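# Shut the rice cooker lid until it latches

## Task

Swing the rice cooker's lid shut far enough that its latch catches, then release it and move the hand away. Throughout the session the right hand's middle_pip goal cannot go past +58.7 degrees (its physical stop is +108); any larger request is treated as +58.7 and hand_goal reports that value.

## Robot and tools

Robot: two arms on a table, left_arm (base near y = +0.32 m) and right_arm (base near y = -0.26 m). Each carries a sixteen-motor four-digit hand: right_arm has a right hand, left_arm a mirrored left hand. Scene frame: origin at table height halfway between the nominal bases, +x out over the table, +z up, left_arm on the +y side. Image left/right does not match arm names.

Hand point axes (right hand): +z runs along straight fingers toward the tips, +x crosses the palm away from the thumb, +y points out of the palm face. On the left hand +x points toward the thumb instead. A rigid mast sticks out near the wrist on the palm side and can collide with things. Fingertips carry short rubber caps. Straight fingertips reach about 0.12 m beyond the hand point.

execute_actions(actions, cameras). actions is a list of up to 15 actions; each action is a table of up to 15 rows, one row per 1/30 s step; a short table repeats its final row to fill 15 steps, so each action lasts 0.5 s. Every row is one flat list of 48 numbers, all in [-1, 1], covering both arms even if one stays still:
1-6: left_arm dx, dy, dz, rx, ry, rz.
7-22: left hand places. Only the first four are used, as grasp numbers a, b, c, d; the other twelve must be exactly 0 or the row is rejected.
23, 24: left hand current_limit, speed.
25-30: right_arm dx, dy, dz, rx, ry, rz.
31-46: right hand places, same rule (a, b, c, d then twelve zeros).
47, 48: right hand current_limit, speed.

Arm numbers are offsets, not poses. They are measured along scene-frame axes from the arm's Hand target as it stood when that action began; every row of the action refers to that same starting target, not to the preceding row. A new action starts from the updated target, so sending the same offset again moves further. Scale: 1.0 equals 0.6 m for dx, dy, dz and 180 degrees for rx, ry, rz, which together form one rotation vector turning about the target's position. All zeros means hold the current target. The controller limits commanded orientation to within 40 degrees of the measured one each step. The hand often rests a few centimetres short of the target (friction, weight, elbow sag on loaded arms); pauses do not fix that, so send the remaining distance as a further offset, and aim a bit high when needed. To stop pressing on something, command the target back beyond where the hand actually is.

Grasp numbers a, b, c, d (each -1 to +1, absolute goals, not changes): all zero is the open flat hand. a curls index and middle at their outer joints; b bends all three fingers at the knuckles; c swings the thumb across the palm and draws the index toward it; d curls the ring finger. Zero there means "open", so to keep a hand unchanged resend its previous four numbers. current_limit maps -1..+1 to 0..550 mA per motor (minimum 11 mA); it starts at +0.4. speed sets how fast finger goals move, (speed+1)/2 of 8.5 rad/s; it starts at -0.6. Both stay as last written. A finger presses only while its goal lies past the surface it touches.

Results give, per arm, end_effector_position (m) and end_effector_quat_wxyz in the scene frame, Hand target, joint positions, velocities (may say within noise or be omitted), joint torques (include arm weight; entries 3 and 4 wrap at ±28 N m), motor temperatures, and per hand motor lists in fixed order (index_mcp, index_abd, index_pip, index_dip, middle, ring likewise, thumb_cmc, thumb_axl, thumb_mcp, thumb_ipl): hand_goal, hand_measured, hand_current_ma, hand_state (moving, goal, blocked, overload), plus hand_current_limit and hand_speed. Reported positions can be off by a few cm. Images come back only when actions is empty or cameras names them; ["all"] gives all, [] none. Cameras: cam_head_left, cam_head_right, cam_high, each 896x504.

zoom_image(camera, region): enlarges part of the newest image from one of those three cameras; region is [x0, y0, x1, y1] in pixels, origin top-left, at most 504 by 504.

read_manual(section): only returns licence text; it does not move anything.

finished_scene(scene): ends the scene permanently (scene is 1, optional). Call it only when the lid is latched and the hand has let go.

Cautions: no hard impacts, slams or forceful pushing against the cooker, table or other fixed objects; do not let anything drop or leave the table. Keep the two arms and hands apart, as contact between them can fail the run. A motor drawing 495 mA or more for 5 s in total shuts down for 10 s; overload state shows this. Holding loads, stretched reach or pushing at an unreachable target heats arm motors; MOTOR HOT appears near 85 °C and at 100 °C the arm goes limp for 30-60 s. If an arm is stopped, hand commands sent then are discarded. Time keeps running while replies are composed, with the robot holding its last command; near the wrist's first-joint axis small hand moves can swing the whole arm. Loose objects may occasionally get nudged by outside disturbances. Prefer smooth, economical motions.

Each tool is called after "Emit:" by a JSON object that holds its "name" and its "arguments", one argument or row to a line.

## Session

Emit:
{"name": "execute_actions", "arguments": {
  "actions": []
}}

Scene clock: 0.00 s.
left_arm: end_effector_position=(+0.1908, +0.5728, +0.2579) hand_goal=(+0.754, +0.000, +0.576, +0.696, +0.754, +0.000, +0.576, +0.696, +0.754, +0.000, +0.576, +0.696, +0.714, +0.678, +0.226, +0.168) hand_measured=(+0.754, +0.000, +0.576, +0.696, +0.754, +0.000, +0.576, +0.696, +0.754, +0.000, +0.576, +0.696, +0.714, +0.678, +0.226, +0.168) hand_current_ma=(+0, +0, +0, +0, +0, +0, +0, +0, +0, +0, +0, +0, +0, +0, +0, +0) hand_state=(goal, goal, goal, goal, goal, goal, goal, goal, goal, goal, goal, goal, goal, goal, goal, goal) hand_current_limit=0.40 hand_speed=-0.60 end_effector_quat_wxyz=(-0.073, +0.940, +0.331, +0.032) | right_arm: end_effector_position=(+0.4112, -0.0962, +0.3282) hand_goal=(+0.754, +0.000, +0.576, +0.696, +0.754, +0.000, +0.576, +0.696, +0.754, +0.000, +0.576, +0.696, +0.714, +0.678, +0.226, +0.168) hand_measured=(+0.754, +0.000, +0.576, +0.696, +0.754, +0.000, +0.576, +0.696, +0.754, +0.000, +0.576, +0.696, +0.714, +0.678, +0.226, +0.168) hand_current_ma=(+0, +0, +0, +0, +0, +0, +0, +0, +0, +0, +0, +0, +0, +0, +0, +0) hand_state=(goal, goal, goal, goal, goal, goal, goal, goal, goal, goal, goal, goal, goal, goal, goal, goal) hand_current_limit=0.40 hand_speed=-0.60 end_effector_quat_wxyz=(+0.105, +0.571, +0.714, +0.391)
Joint positions: left_arm=[1.113 1.11 1.115 -1.427 -0.058 2.024] | right_arm=[0.433 0.769 0.647 -0.621 -0.11 0.312]
Joint velocities: within noise
Joint torques (N m): no reading
Motor temperatures (°C): left_arm=[29 29 30 25 25 26] | right_arm=[33 28 29 29 23 25]
Heat: left arm: hottest elbow 30 °C; right arm: hottest waist 33 °C.
Hand target: left_arm +0.1965, +0.5802, +0.2745; -0.089, +0.938, +0.331, +0.050 | right_arm +0.4149, -0.0914, +0.3511; +0.112, +0.561, +0.711, +0.409

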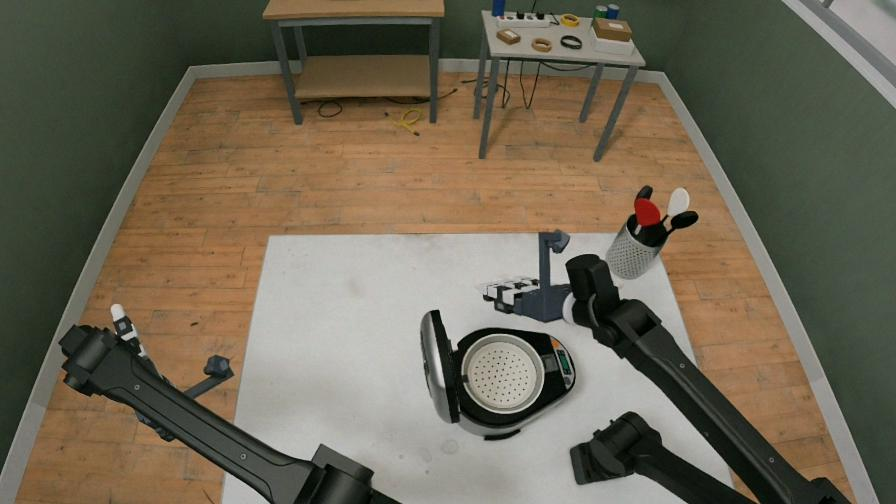

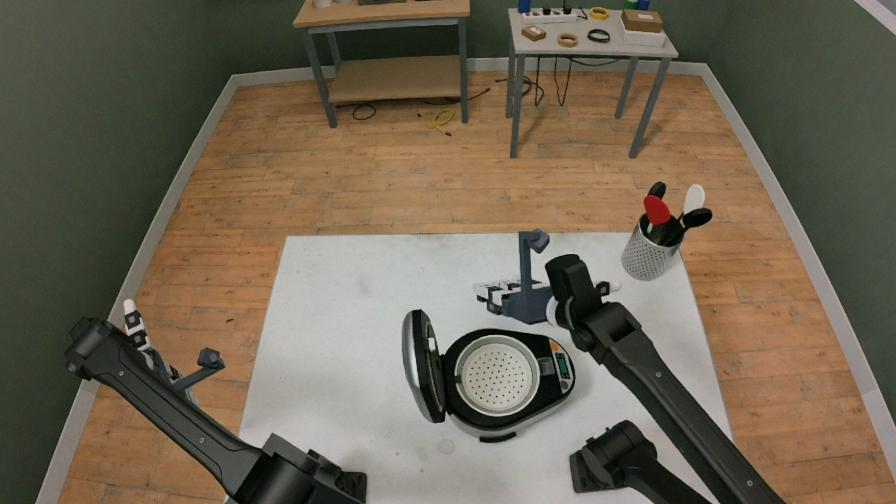

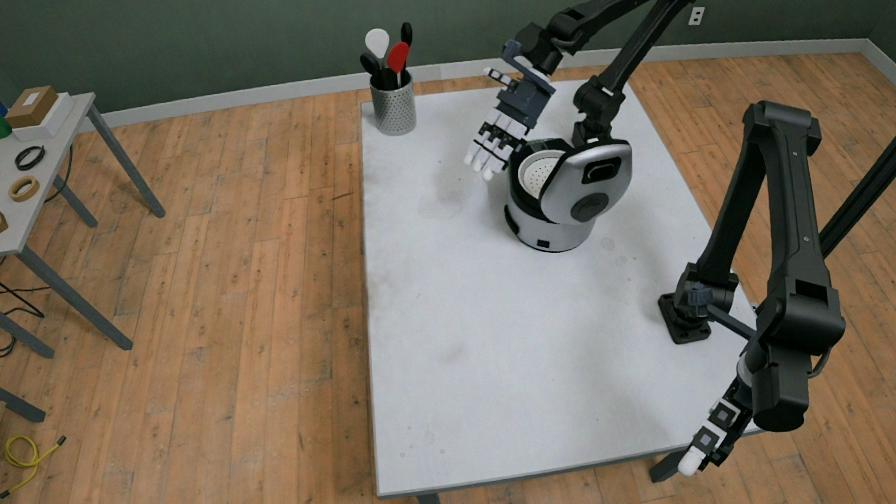

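Emit:
{"name": "zoom_image", "arguments": {
  "camera": "cam_head_left",
  "region": [380, 210, 700, 504]
}}

Emit:
{"name": "zoom_image", "arguments": {
  "camera": "cam_high",
  "region": [420, 0, 720, 280]
}}

Emit:
{"name": "zoom_image", "arguments": {
  "camera": "cam_head_right",
  "region": [380, 210, 700, 504]
}}

Scaled by 1.575.

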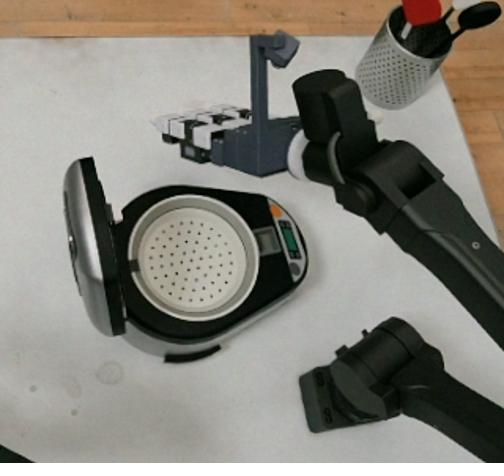

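Scaled by 1.680.

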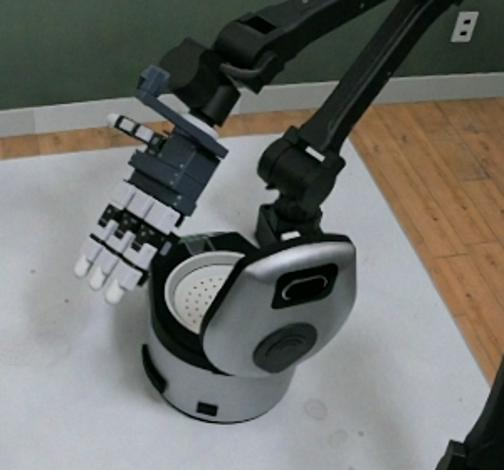

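Scaled by 1.575.

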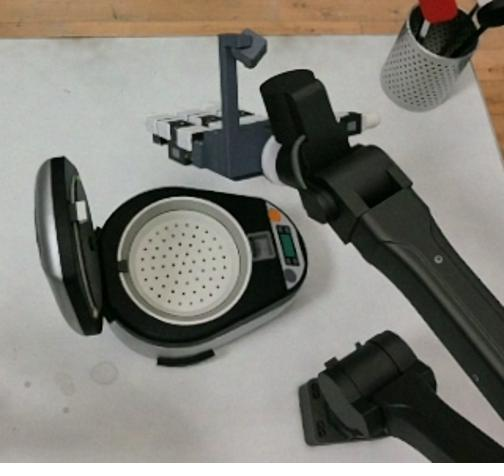

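Emit:
{"name": "execute_actions", "arguments": {
  "actions": [
    [[0,0,0,0,0,0,0,0,0,0,0,0,0,0,0,0,0,0,0,0,0,0,0.4,-0.6,0,0,0.05,0,0,0,0.5,0.9,0,0.5,0,0,0,0,0,0,0,0,0,0,0,0,0.4,-0.6],[0,0,0,0,0,0,0,0,0,0,0,0,0,0,0,0,0,0,0,0,0,0,0.4,-0.6,0,0,0.12,0,0,0,0.5,0.9,0,0.5,0,0,0,0,0,0,0,0,0,0,0,0,0.4,-0.6]],
    [[0,0,0,0,0,0,0,0,0,0,0,0,0,0,0,0,0,0,0,0,0,0,0.4,-0.6,0,0.03,0.1,-0.0485,0.0133,0.0665,0.5,0.9,0,0.5,0,0,0,0,0,0,0,0,0,0,0,0,0.4,-0.6]],
    [[0,0,0,0,0,0,0,0,0,0,0,0,0,0,0,0,0,0,0,0,0,0,0.4,-0.6,0,0.1,0.03,-0.0485,0.0133,0.0665,0.5,0.9,0,0.5,0,0,0,0,0,0,0,0,0,0,0,0,0.4,-0.6]]
  ],
  "cameras": ["all"]
}}

Scene clock: 379.43 s.
left_arm: end_effector_position=(+0.1908, +0.5728, +0.2579) hand_goal=(+0.750, +0.000, +0.580, +0.700, +0.750, +0.000, +0.580, +0.700, +0.750, +0.000, +0.580, +0.700, +0.710, +0.680, +0.230, +0.170) hand_measured=(+0.750, +0.000, +0.576, +0.698, +0.750, +0.000, +0.576, +0.698, +0.750, +0.000, +0.576, +0.698, +0.712, +0.678, +0.224, +0.168) hand_current_ma=(+1, +0, -15, -14, +1, +0, -15, -13, +1, +0, -15, -13, +7, -12, -39, -14) hand_state=(goal, goal, goal, goal, goal, goal, goal, goal, goal, goal, goal, goal, goal, goal, goal, goal) hand_current_limit=0.40 hand_speed=-0.60 end_effector_quat_wxyz=(-0.073, +0.940, +0.331, +0.032) | right_arm: end_effector_position=(+0.4120, -0.0186, +0.4735) hand_goal=(-0.364, +0.000, +0.350, +0.406, -0.850, +0.000, -0.280, -0.024, -0.774, +0.000, -0.220, +0.280, +0.760, +0.680, +0.230, +0.276) hand_measured=(-0.348, +0.000, +0.356, +0.408, -0.812, +0.000, -0.276, -0.022, -0.730, +0.004, -0.216, +0.282, +0.766, +0.678, +0.226, +0.272) hand_current_ma=(+45, +0, +13, +5, +130, +0, +10, +5, +156, +7, +8, +5, +11, -5, -14, -9) hand_state=(goal, goal, goal, goal, blocked, goal, goal, goal, blocked, goal, goal, goal, goal, goal, goal, goal) hand_current_limit=0.40 hand_speed=-0.60 end_effector_quat_wxyz=(+0.067, +0.407, +0.868, +0.275)
Joint positions: left_arm=[1.113 1.11 1.115 -1.427 -0.058 2.024] | right_arm=[0.476 1.016 1.291 -1.303 -0.195 -0.112]
Joint torques (N m): left_arm=[0.79 -6.77 9.59 0.95 -0.01 -0.02] | right_arm=[0.03 -3.31 12.74 1.13 0.09 -0.32]
Motor temperatures (°C): left_arm=[28 29 42 25 23 25] | right_arm=[32 27 55 28 22 24]
Heat: left arm: hottest elbow 42 °C; right arm: hottest elbow 55 °C.
Hand target: left_arm +0.1965, +0.5802, +0.2745; -0.089, +0.938, +0.331, +0.050 | right_arm +0.4149, -0.0134, +0.5011; +0.079, +0.395, +0.869, +0.288
Off the commanded pose: left_arm 0.019 m, 3 deg | right_arm 0.028 m, 2 deg.

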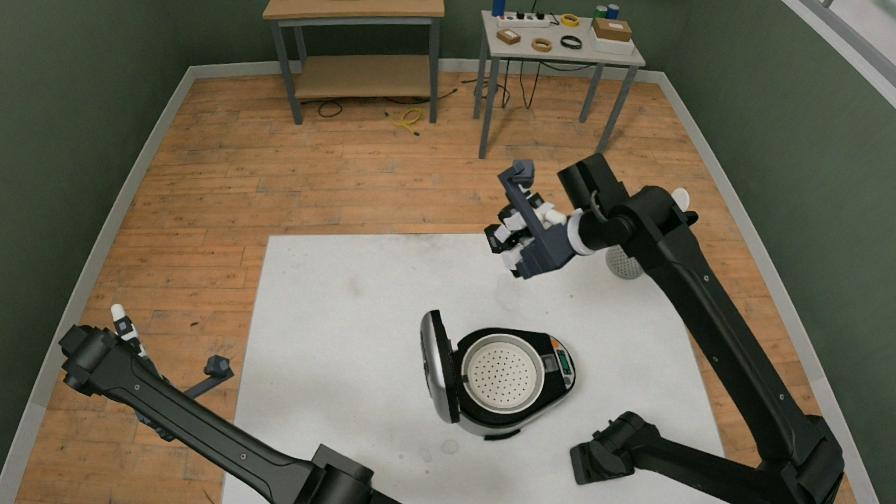

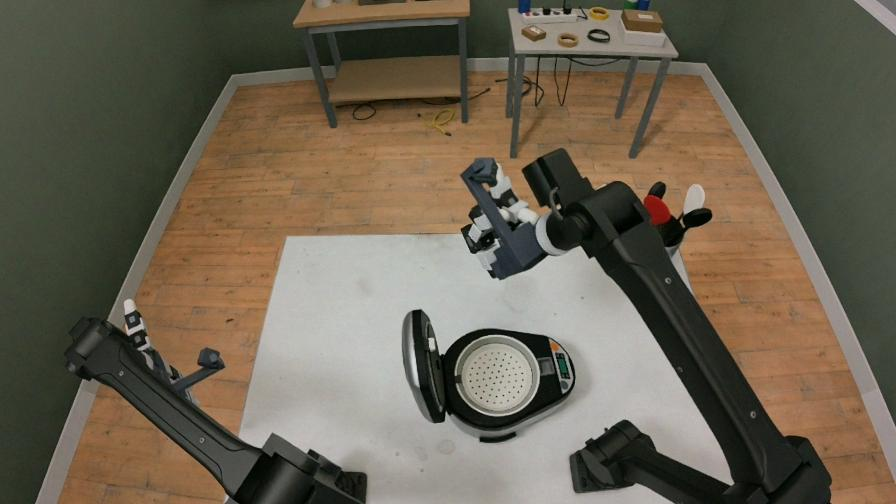

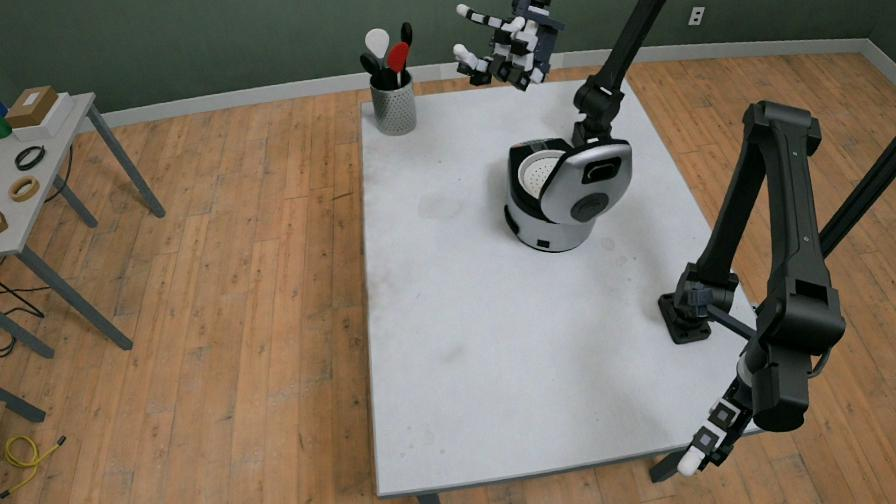

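Emit:
{"name": "execute_actions", "arguments": {
  "actions": [
    [[0,0,0,0,0,0,0,0,0,0,0,0,0,0,0,0,0,0,0,0,0,0,0.4,-0.6,0.01,0.18,0.02,-0.0485,0.0133,0.0665,0.5,0.9,0,0.5,0,0,0,0,0,0,0,0,0,0,0,0,0.4,-0.6]],
    [[0,0,0,0,0,0,0,0,0,0,0,0,0,0,0,0,0,0,0,0,0,0,0.4,-0.6,-0.067,0.167,0,-0.0485,0.0133,0.0665,0.5,0.9,0,0.5,0,0,0,0,0,0,0,0,0,0,0,0,0.4,-0.6]],
    [[0,0,0,0,0,0,0,0,0,0,0,0,0,0,0,0,0,0,0,0,0,0,0.4,-0.6,-0.1,0.1,-0.015,-0.0485,0.0133,0.0665,0.5,0.9,0,0.5,0,0,0,0,0,0,0,0,0,0,0,0,0.4,-0.6]]
  ],
  "cameras": ["all"]
}}

Scene clock: 393.47 s.
left_arm: end_effector_position=(+0.1908, +0.5728, +0.2579) hand_goal=(+0.750, +0.000, +0.580, +0.700, +0.750, +0.000, +0.580, +0.700, +0.750, +0.000, +0.580, +0.700, +0.710, +0.680, +0.230, +0.170) hand_measured=(+0.750, +0.000, +0.576, +0.698, +0.750, +0.000, +0.576, +0.698, +0.750, +0.000, +0.576, +0.698, +0.712, +0.678, +0.224, +0.168) hand_current_ma=(+1, +0, -15, -14, +1, +0, -15, -13, +1, +0, -15, -13, +7, -12, -39, -14) hand_state=(goal, goal, goal, goal, goal, goal, goal, goal, goal, goal, goal, goal, goal, goal, goal, goal) hand_current_limit=0.40 hand_speed=-0.60 end_effector_quat_wxyz=(-0.073, +0.940, +0.331, +0.032) | right_arm: end_effector_position=(+0.3134, +0.2506, +0.4859) hand_goal=(-0.364, +0.000, +0.350, +0.406, -0.850, +0.000, -0.280, -0.024, -0.774, +0.000, -0.220, +0.280, +0.760, +0.680, +0.230, +0.276) hand_measured=(-0.348, +0.000, +0.356, +0.408, -0.812, +0.000, -0.276, -0.022, -0.730, +0.006, -0.216, +0.282, +0.762, +0.678, +0.224, +0.272) hand_current_ma=(+45, +0, +13, +5, +130, +0, +10, +5, +156, +10, +8, +5, +5, -5, -15, -8) hand_state=(goal, goal, goal, goal, blocked, goal, goal, goal, blocked, goal, goal, goal, goal, goal, goal, goal) hand_current_limit=0.40 hand_speed=-0.60 end_effector_quat_wxyz=(+0.043, +0.102, +0.985, +0.134)
Joint positions: left_arm=[1.113 1.11 1.115 -1.427 -0.058 2.024] | right_arm=[1.007 1.534 1.909 -1.665 -0.027 -0.302]
Joint torques (N m): left_arm=[0.5 -6.77 9.65 0.95 -0.03 -0.02] | right_arm=[-0.5 -10.58 11.95 0.57 0.17 -0.24]
Motor temperatures (°C): left_arm=[28 29 42 25 23 25] | right_arm=[32 27 56 28 22 24]
Heat: left arm: hottest elbow 42 °C; right arm: hottest elbow 56 °C.
Hand target: left_arm +0.1965, +0.5802, +0.2745; -0.089, +0.938, +0.331, +0.050 | right_arm +0.3207, +0.2548, +0.5041; +0.020, +0.100, +0.992, +0.073
Off the commanded pose: left_arm 0.019 m, 3 deg | right_arm 0.020 m, 8 deg.
joint sent to its limit (right arm) — joint 4 (wrist pitch), lower limit. The joint targets are off in position and orientation.

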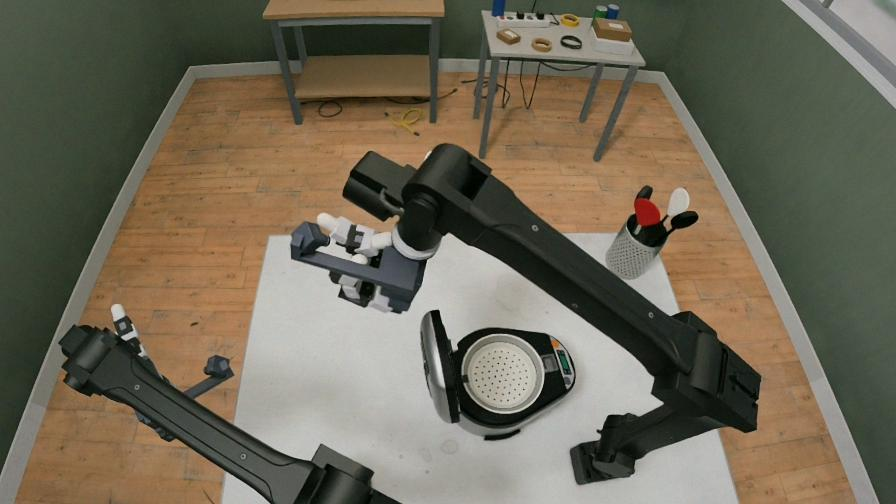

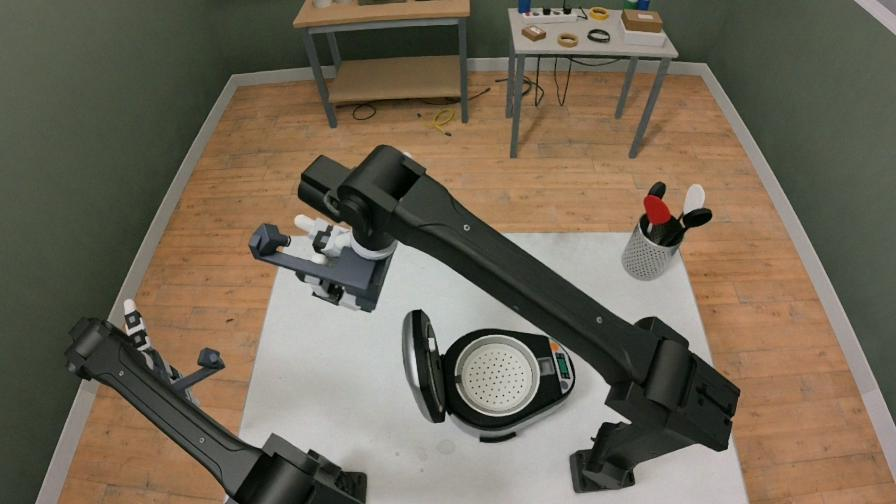

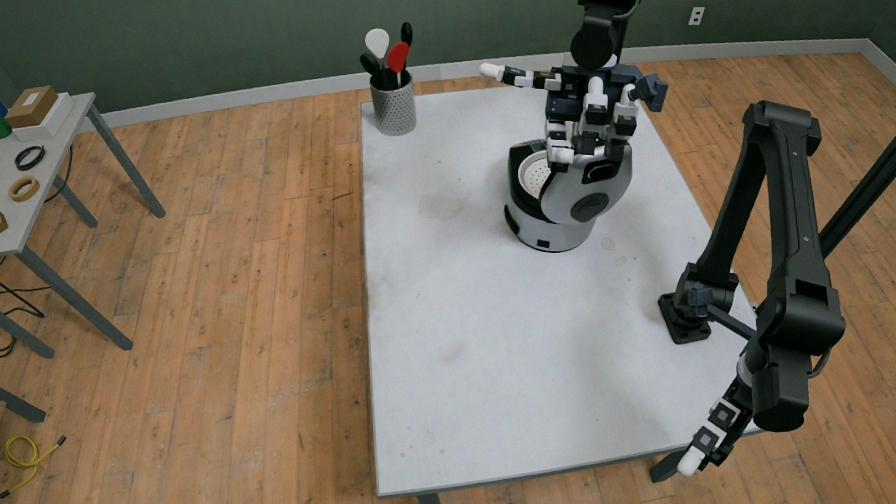

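Emit:
{"name": "execute_actions", "arguments": {
  "actions": [
    [[0,0,0,0,0,0,0,0,0,0,0,0,0,0,0,0,0,0,0,0,0,0,0.4,-0.6,-0.08,0.055,-0.03,-0.025,0.006,0.032,0.5,0.9,0,0.5,0,0,0,0,0,0,0,0,0,0,0,0,0.4,-0.6]],
    [[0,0,0,0,0,0,0,0,0,0,0,0,0,0,0,0,0,0,0,0,0,0,0.4,-0.6,-0.083,0,-0.07,-0.022,0.006,0.032,0.5,0.9,0,0.5,0,0,0,0,0,0,0,0,0,0,0,0,0.4,-0.6]],
    [[0,0,0,0,0,0,0,0,0,0,0,0,0,0,0,0,0,0,0,0,0,0,0.4,-0.6,0,0,-0.08,0,0,0,0.5,0.9,0,0.5,0,0,0,0,0,0,0,0,0,0,0,0,0.4,-0.6]]
  ],
  "cameras": ["all"]
}}

Scene clock: 428.03 s.
left_arm: end_effector_position=(+0.1908, +0.5728, +0.2579) hand_goal=(+0.750, +0.000, +0.580, +0.700, +0.750, +0.000, +0.580, +0.700, +0.750, +0.000, +0.580, +0.700, +0.710, +0.680, +0.230, +0.170) hand_measured=(+0.750, +0.000, +0.576, +0.698, +0.750, +0.000, +0.576, +0.698, +0.750, +0.000, +0.576, +0.698, +0.712, +0.678, +0.224, +0.168) hand_current_ma=(+1, +0, -15, -14, +1, +0, -15, -13, +1, +0, -15, -13, +7, -12, -39, -14) hand_state=(goal, goal, goal, goal, goal, goal, goal, goal, goal, goal, goal, goal, goal, goal, goal, goal) hand_current_limit=0.40 hand_speed=-0.60 end_effector_quat_wxyz=(-0.073, +0.940, +0.331, +0.032) | right_arm: end_effector_position=(+0.2182, +0.2875, +0.4000) hand_goal=(-0.364, +0.000, +0.350, +0.406, -0.850, +0.000, -0.280, -0.024, -0.774, +0.000, -0.220, +0.280, +0.760, +0.680, +0.230, +0.276) hand_measured=(-0.348, +0.000, +0.356, +0.408, -0.812, +0.000, -0.276, -0.022, -0.730, +0.006, -0.216, +0.282, +0.762, +0.678, +0.226, +0.274) hand_current_ma=(+45, +0, +13, +5, +130, +0, +10, +5, +156, +10, +8, +5, +3, -5, -14, -8) hand_state=(goal, goal, goal, goal, blocked, goal, goal, goal, blocked, goal, goal, goal, goal, goal, goal, goal) hand_current_limit=0.40 hand_speed=-0.60 end_effector_quat_wxyz=(+0.016, -0.001, +0.998, +0.054)
Joint positions: left_arm=[1.113 1.11 1.115 -1.427 -0.058 2.024] | right_arm=[1.183 1.576 1.785 -1.668 -0.006 -0.337]
Joint torques (N m): left_arm=[0.79 -6.77 9.54 0.98 -0.01 -0.04] | right_arm=[-0.32 -11.81 8.4 0.28 0.15 -0.24]
Motor temperatures (°C): left_arm=[27 29 42 25 23 25] | right_arm=[32 28 56 28 22 24]
Heat: left arm: hottest elbow 42 °C; right arm: hottest elbow 56 °C.
Hand target: left_arm +0.1965, +0.5802, +0.2745; -0.089, +0.938, +0.331, +0.050 | right_arm +0.2229, +0.2878, +0.3961; +0.001, +0.000, +1.000, -0.001
Off the commanded pose: left_arm 0.019 m, 3 deg | right_arm 0.006 m, 6 deg.
joint sent to its limit (right arm) — joint 4 (wrist pitch), lower limit. The joint targets are off in position and orientation.

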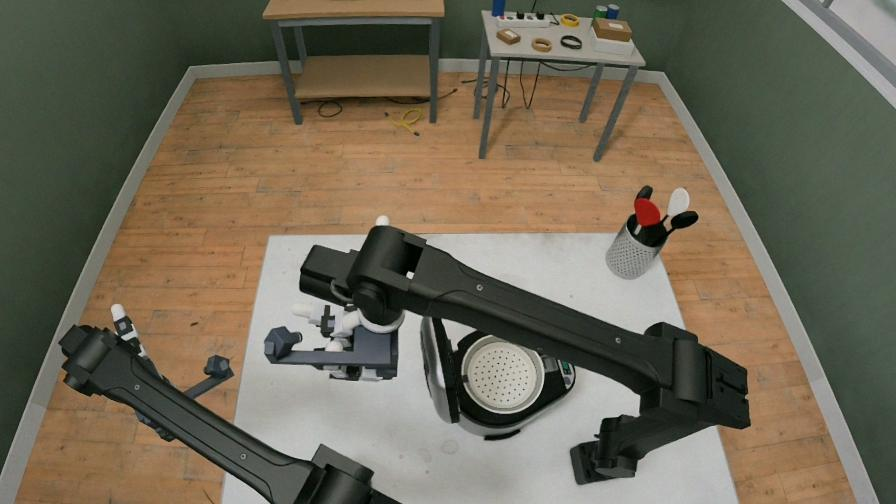

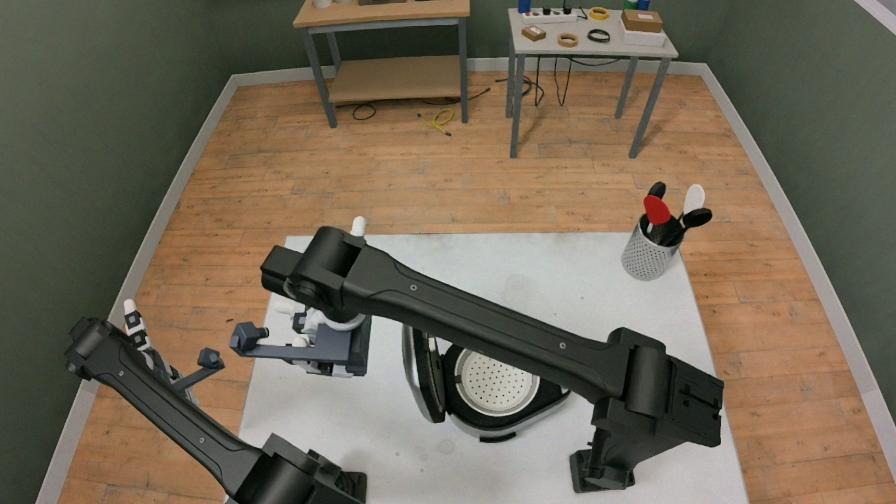

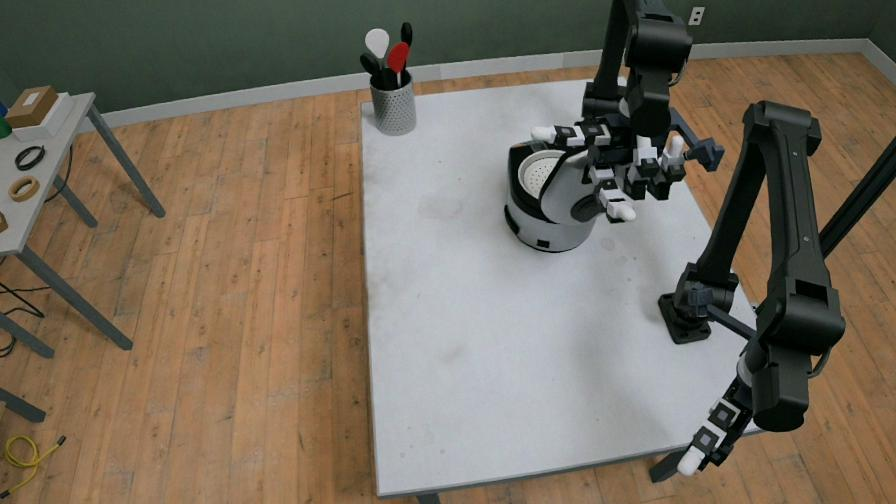

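Emit:
{"name": "execute_actions", "arguments": {
  "actions": [
    [[0,0,0,0,0,0,0,0,0,0,0,0,0,0,0,0,0,0,0,0,0,0,0.4,-0.6,-0.01,0.015,-0.06,0,0,0,0.5,0.9,0,0.5,0,0,0,0,0,0,0,0,0,0,0,0,0.4,-0.6]],
    [[0,0,0,0,0,0,0,0,0,0,0,0,0,0,0,0,0,0,0,0,0,0,0.4,-0.6,-0.01,0,-0.06,0,0,0,0.5,0.9,0,0.5,0,0,0,0,0,0,0,0,0,0,0,0,0.4,-0.6]]
  ],
  "cameras": ["all"]
}}

Emit:
{"name": "zoom_image", "arguments": {
  "camera": "cam_high",
  "region": [480, 20, 760, 280]
}}

Emit:
{"name": "zoom_image", "arguments": {
  "camera": "cam_head_left",
  "region": [260, 210, 600, 460]
}}

Scene clock: 462.47 s.
left_arm: end_effector_position=(+0.1908, +0.5728, +0.2579) hand_goal=(+0.750, +0.000, +0.580, +0.700, +0.750, +0.000, +0.580, +0.700, +0.750, +0.000, +0.580, +0.700, +0.710, +0.680, +0.230, +0.170) hand_measured=(+0.750, +0.000, +0.576, +0.698, +0.750, +0.000, +0.576, +0.698, +0.750, +0.000, +0.576, +0.698, +0.712, +0.678, +0.224, +0.168) hand_current_ma=(+1, +0, -15, -14, +1, +0, -15, -13, +1, +0, -15, -13, +7, -12, -39, -14) hand_state=(goal, goal, goal, goal, goal, goal, goal, goal, goal, goal, goal, goal, goal, goal, goal, goal) hand_current_limit=0.40 hand_speed=-0.60 end_effector_quat_wxyz=(-0.073, +0.940, +0.331, +0.032) | right_arm: end_effector_position=(+0.2070, +0.2894, +0.3251) hand_goal=(-0.364, +0.000, +0.350, +0.406, -0.850, +0.000, -0.280, -0.024, -0.774, +0.000, -0.220, +0.280, +0.760, +0.680, +0.230, +0.276) hand_measured=(-0.348, +0.000, +0.356, +0.408, -0.812, +0.000, -0.276, -0.022, -0.730, +0.006, -0.216, +0.282, +0.762, +0.678, +0.226, +0.274) hand_current_ma=(+45, +0, +13, +5, +130, +0, +10, +5, +156, +10, +8, +5, +3, -5, -14, -8) hand_state=(goal, goal, goal, goal, blocked, goal, goal, goal, blocked, goal, goal, goal, goal, goal, goal, goal) hand_current_limit=0.40 hand_speed=-0.60 end_effector_quat_wxyz=(-0.005, -0.006, +1.000, -0.007)
Joint positions: left_arm=[1.113 1.11 1.115 -1.427 -0.058 2.024] | right_arm=[1.204 1.634 1.691 -1.645 -0.004 -0.327]
Joint torques (N m): left_arm=[0.73 -6.65 9.7 0.95 0 -0.02] | right_arm=[0.21 -12.86 8.44 1.18 0.19 -0.09]
Motor temperatures (°C): left_arm=[27 28 43 25 23 25] | right_arm=[32 30 51 27 22 24]
Heat: left arm: hottest elbow 43 °C; right arm: hottest elbow 51 °C.
Hand target: left_arm +0.1965, +0.5802, +0.2745; -0.089, +0.938, +0.331, +0.050 | right_arm +0.2109, +0.2968, +0.3241; +0.001, +0.000, +1.000, -0.001
Off the commanded pose: left_arm 0.019 m, 3 deg | right_arm 0.008 m, 1 deg.

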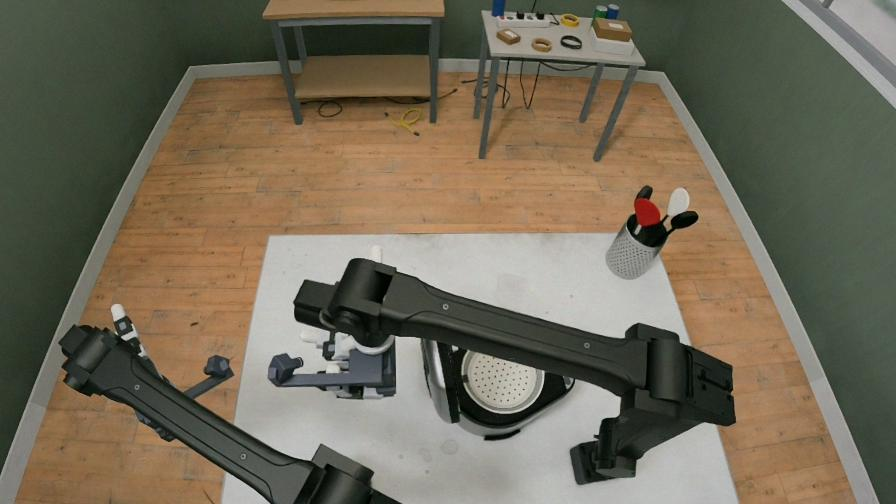

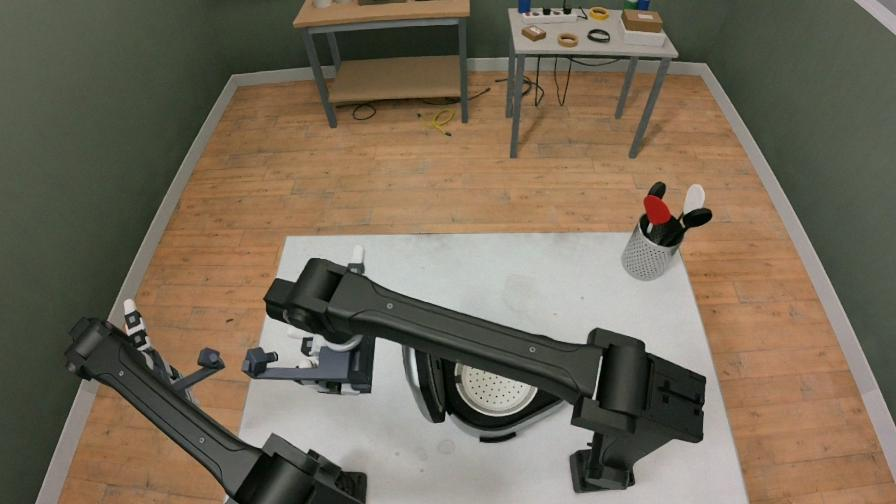

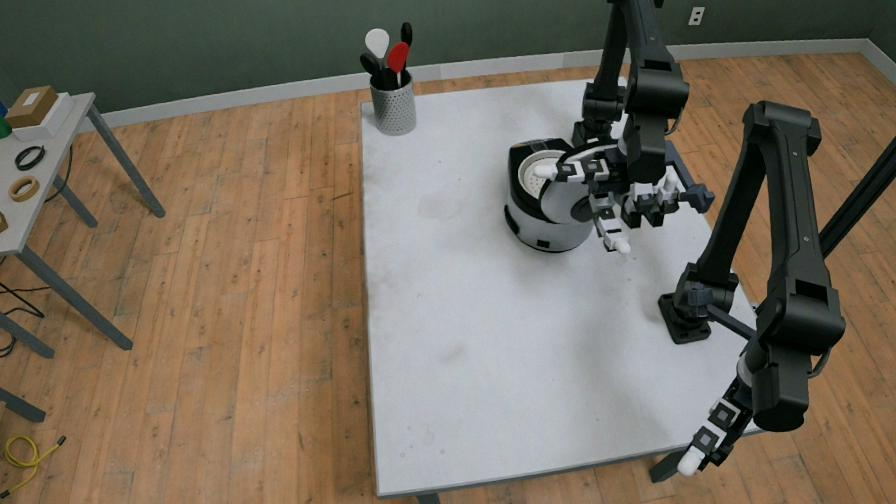

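Scaled by 1.800.

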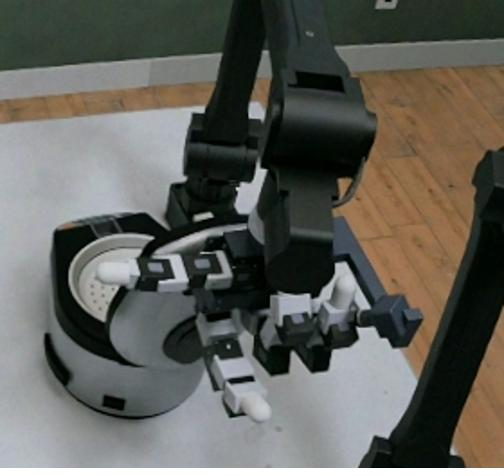

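Scaled by 1.482.

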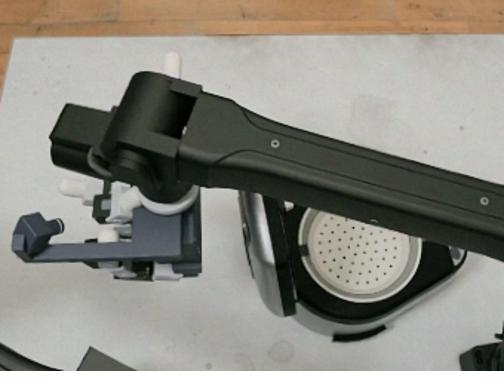

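Emit:
{"name": "execute_actions", "arguments": {
  "actions": [
    [[0,0,0,0,0,0,0,0,0,0,0,0,0,0,0,0,0,0,0,0,0,0,0.4,-0.6,0,-0.03,0.01,0,0,0,0.5,0.9,0,0.5,0,0,0,0,0,0,0,0,0,0,0,0,0.4,-0.6],[0,0,0,0,0,0,0,0,0,0,0,0,0,0,0,0,0,0,0,0,0,0,0.4,-0.6,0,-0.06,0.02,0,0,0,0.5,0.9,0,0.5,0,0,0,0,0,0,0,0,0,0,0,0,0.4,-0.6]]
  ],
  "cameras": ["all"]
}}

Emit:
{"name": "zoom_image", "arguments": {
  "camera": "cam_head_right",
  "region": [260, 210, 600, 460]
}}

Emit:
{"name": "zoom_image", "arguments": {
  "camera": "cam_high",
  "region": [480, 20, 760, 280]
}}

Scene clock: 497.27 s.
left_arm: end_effector_position=(+0.1908, +0.5728, +0.2579) hand_goal=(+0.750, +0.000, +0.580, +0.700, +0.750, +0.000, +0.580, +0.700, +0.750, +0.000, +0.580, +0.700, +0.710, +0.680, +0.230, +0.170) hand_measured=(+0.750, +0.000, +0.576, +0.698, +0.750, +0.000, +0.576, +0.698, +0.750, +0.000, +0.576, +0.698, +0.712, +0.678, +0.224, +0.168) hand_current_ma=(+1, +0, -15, -14, +1, +0, -15, -13, +1, +0, -15, -13, +7, -12, -39, -14) hand_state=(goal, goal, goal, goal, goal, goal, goal, goal, goal, goal, goal, goal, goal, goal, goal, goal) hand_current_limit=0.40 hand_speed=-0.60 end_effector_quat_wxyz=(-0.073, +0.940, +0.331, +0.032) | right_arm: end_effector_position=(+0.2044, +0.2624, +0.3300) hand_goal=(-0.364, +0.000, +0.350, +0.406, -0.850, +0.000, -0.280, -0.024, -0.774, +0.000, -0.220, +0.280, +0.760, +0.680, +0.230, +0.276) hand_measured=(-0.348, +0.000, +0.356, +0.408, -0.812, +0.000, -0.276, -0.022, -0.730, +0.006, -0.216, +0.282, +0.762, +0.678, +0.226, +0.274) hand_current_ma=(+45, +0, +13, +5, +130, +0, +10, +5, +156, +10, +8, +5, +2, -5, -14, -8) hand_state=(goal, goal, goal, goal, blocked, goal, goal, goal, blocked, goal, goal, goal, goal, goal, goal, goal) hand_current_limit=0.40 hand_speed=-0.60 end_effector_quat_wxyz=(-0.005, -0.001, +1.000, -0.007)
Joint positions: left_arm=[1.113 1.11 1.115 -1.427 -0.058 2.024] | right_arm=[1.194 1.563 1.619 -1.644 -0.004 -0.327]
Joint torques (N m): left_arm=[0.5 -6.71 9.61 0.95 -0.02 -0.04] | right_arm=[-1.03 -13.22 8.1 0.5 0.19 -0.24]
Motor temperatures (°C): left_arm=[27 28 43 25 23 25] | right_arm=[32 29 46 27 22 24]
Heat: left arm: hottest elbow 43 °C; right arm: hottest elbow 46 °C.
Hand target: left_arm +0.1965, +0.5802, +0.2745; -0.089, +0.938, +0.331, +0.050 | right_arm +0.2109, +0.2608, +0.3361; +0.001, +0.000, +1.000, -0.001
Off the commanded pose: left_arm 0.019 m, 3 deg | right_arm 0.009 m, 1 deg.

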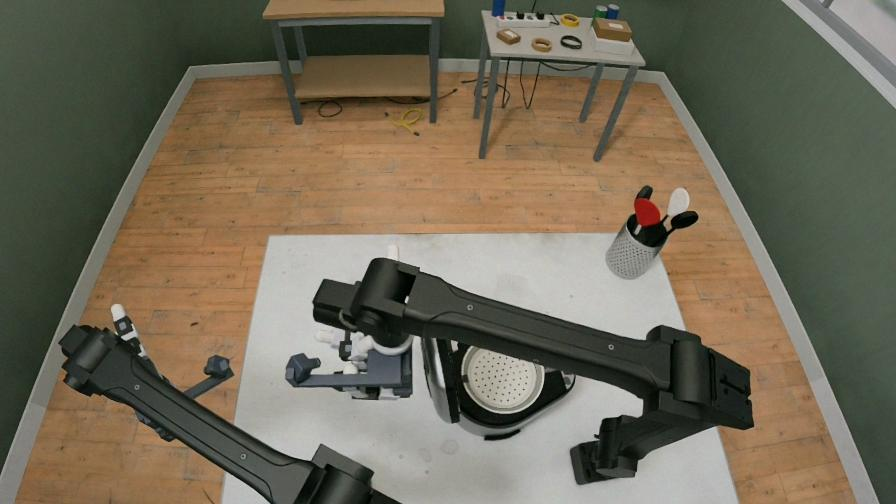

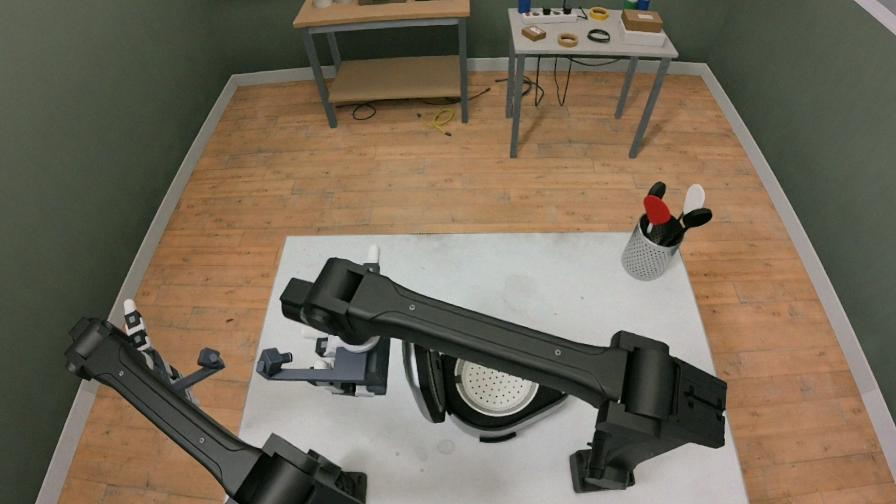

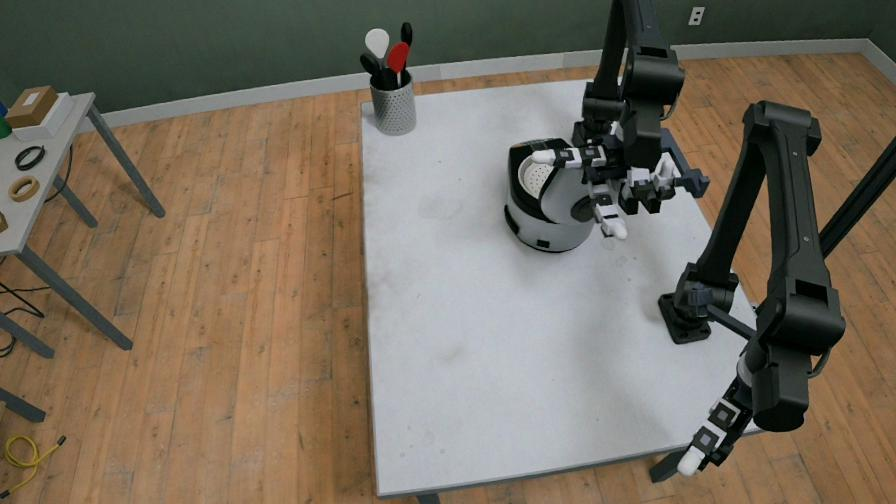

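Scaled by 1.482.

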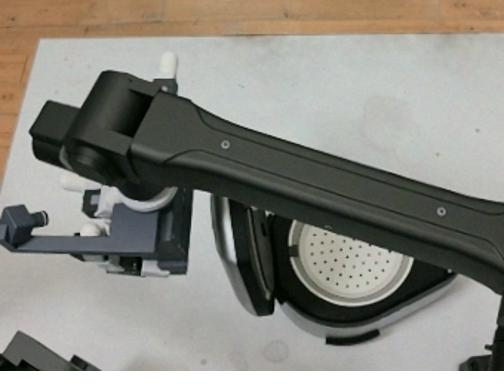

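Scaled by 1.800.

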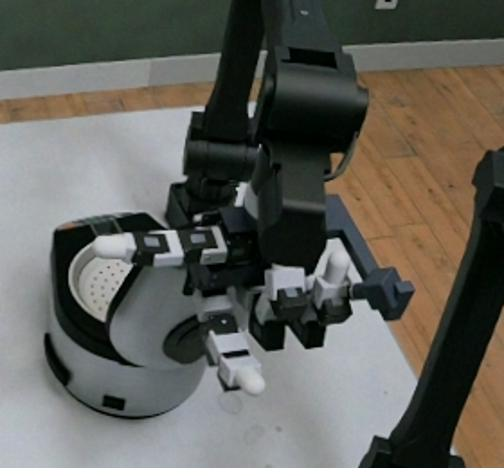

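Emit:
{"name": "execute_actions", "arguments": {
  "actions": [
    [[0,0,0,0,0,0,0,0,0,0,0,0,0,0,0,0,0,0,0,0,0,0,0.4,-0.6,0.05,-0.03,0,0,0,0,0.5,0.9,0,0.5,0,0,0,0,0,0,0,0,0,0,0,0,0.4,-0.6]],
    [[0,0,0,0,0,0,0,0,0,0,0,0,0,0,0,0,0,0,0,0,0,0,0.4,-0.6,0,-0.04,0,0,0,0,0.5,0.9,0,0.5,0,0,0,0,0,0,0,0,0,0,0,0,0.4,-0.6]]
  ],
  "cameras": ["all"]
}}

Emit:
{"name": "zoom_image", "arguments": {
  "camera": "cam_head_right",
  "region": [260, 210, 600, 460]
}}

Emit:
{"name": "zoom_image", "arguments": {
  "camera": "cam_high",
  "region": [480, 20, 760, 280]
}}

Scene clock: 526.60 s.
left_arm: end_effector_position=(+0.1908, +0.5728, +0.2579) hand_goal=(+0.750, +0.000, +0.580, +0.700, +0.750, +0.000, +0.580, +0.700, +0.750, +0.000, +0.580, +0.700, +0.710, +0.680, +0.230, +0.170) hand_measured=(+0.750, +0.000, +0.576, +0.698, +0.750, +0.000, +0.576, +0.698, +0.750, +0.000, +0.576, +0.698, +0.712, +0.678, +0.224, +0.168) hand_current_ma=(+1, +0, -15, -14, +1, +0, -15, -13, +1, +0, -15, -13, +7, -12, -39, -14) hand_state=(goal, goal, goal, goal, goal, goal, goal, goal, goal, goal, goal, goal, goal, goal, goal, goal) hand_current_limit=0.40 hand_speed=-0.60 end_effector_quat_wxyz=(-0.073, +0.940, +0.331, +0.032) | right_arm: end_effector_position=(+0.2337, +0.2234, +0.3301) hand_goal=(-0.364, +0.000, +0.350, +0.406, -0.850, +0.000, -0.280, -0.024, -0.774, +0.000, -0.220, +0.280, +0.760, +0.680, +0.230, +0.276) hand_measured=(-0.348, +0.000, +0.356, +0.408, -0.812, +0.000, -0.276, -0.022, -0.730, +0.006, -0.216, +0.282, +0.760, +0.678, +0.226, +0.274) hand_current_ma=(+45, +0, +13, +5, +130, +0, +10, +5, +156, +10, +8, +5, +1, -5, -14, -8) hand_state=(goal, goal, goal, goal, blocked, goal, goal, goal, blocked, goal, goal, goal, goal, goal, goal, goal) hand_current_limit=0.40 hand_speed=-0.60 end_effector_quat_wxyz=(-0.005, -0.007, +1.000, -0.007)
Joint positions: left_arm=[1.113 1.11 1.115 -1.427 -0.058 2.024] | right_arm=[1.1 1.496 1.542 -1.635 -0.003 -0.432]
Joint torques (N m): left_arm=[0.62 -6.65 9.7 0.92 0.01 -0.04] | right_arm=[-0.85 -12.51 7.66 0.54 0.12 -0.21]
Heat: left arm: hottest elbow 43 °C; right arm: hottest elbow 45 °C.
Hand target: left_arm +0.1965, +0.5802, +0.2745; -0.089, +0.938, +0.331, +0.050 | right_arm +0.2409, +0.2188, +0.3361; +0.001, +0.000, +1.000, -0.001
Off the commanded pose: left_arm 0.019 m, 3 deg | right_arm 0.010 m, 1 deg.

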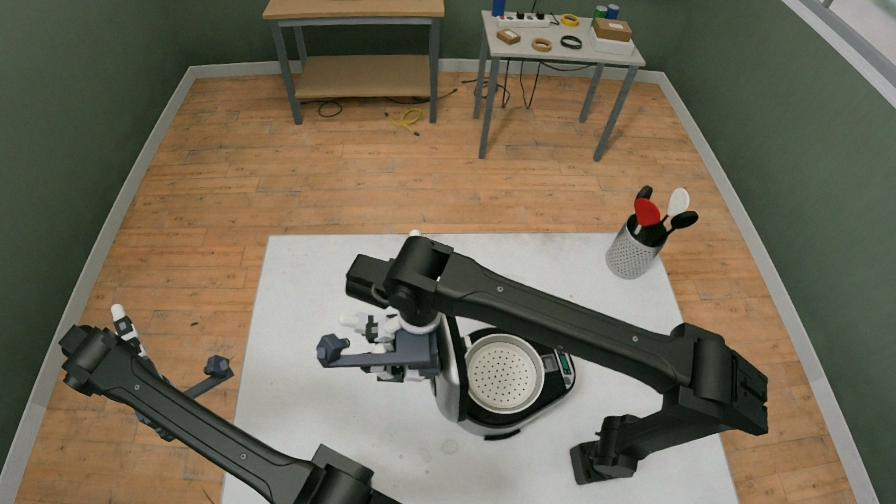

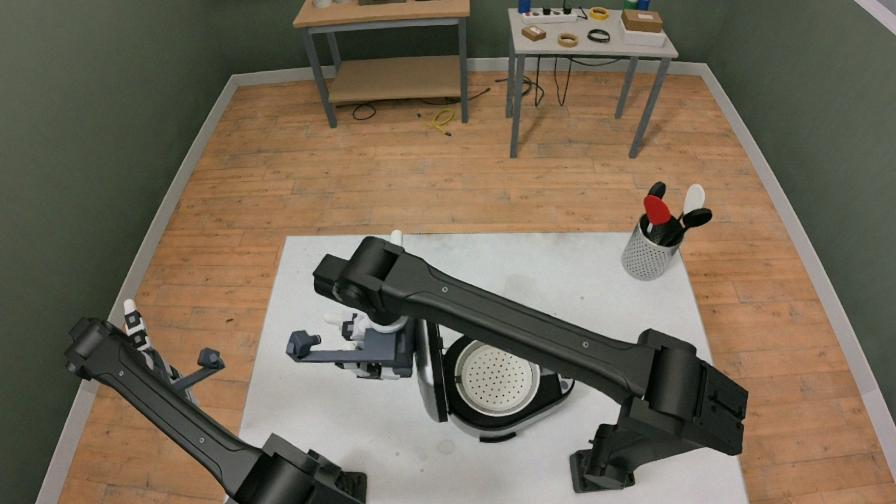

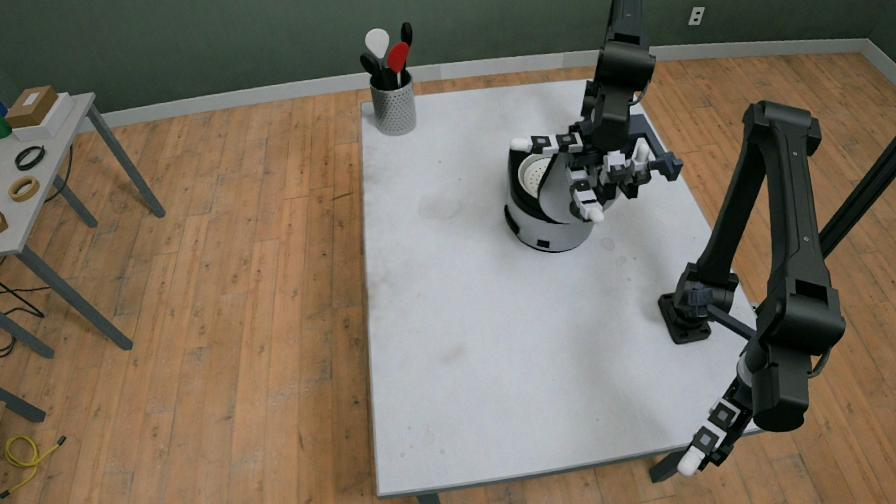

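Scaled by 1.482.

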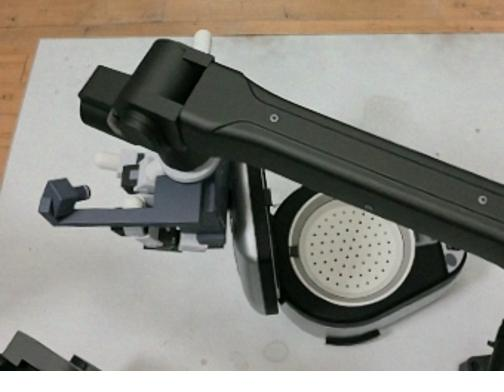

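Scaled by 1.800.

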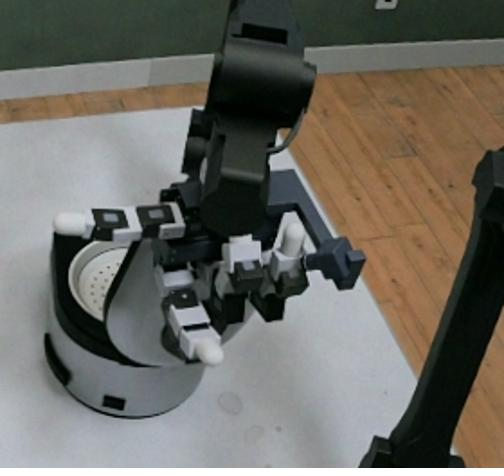

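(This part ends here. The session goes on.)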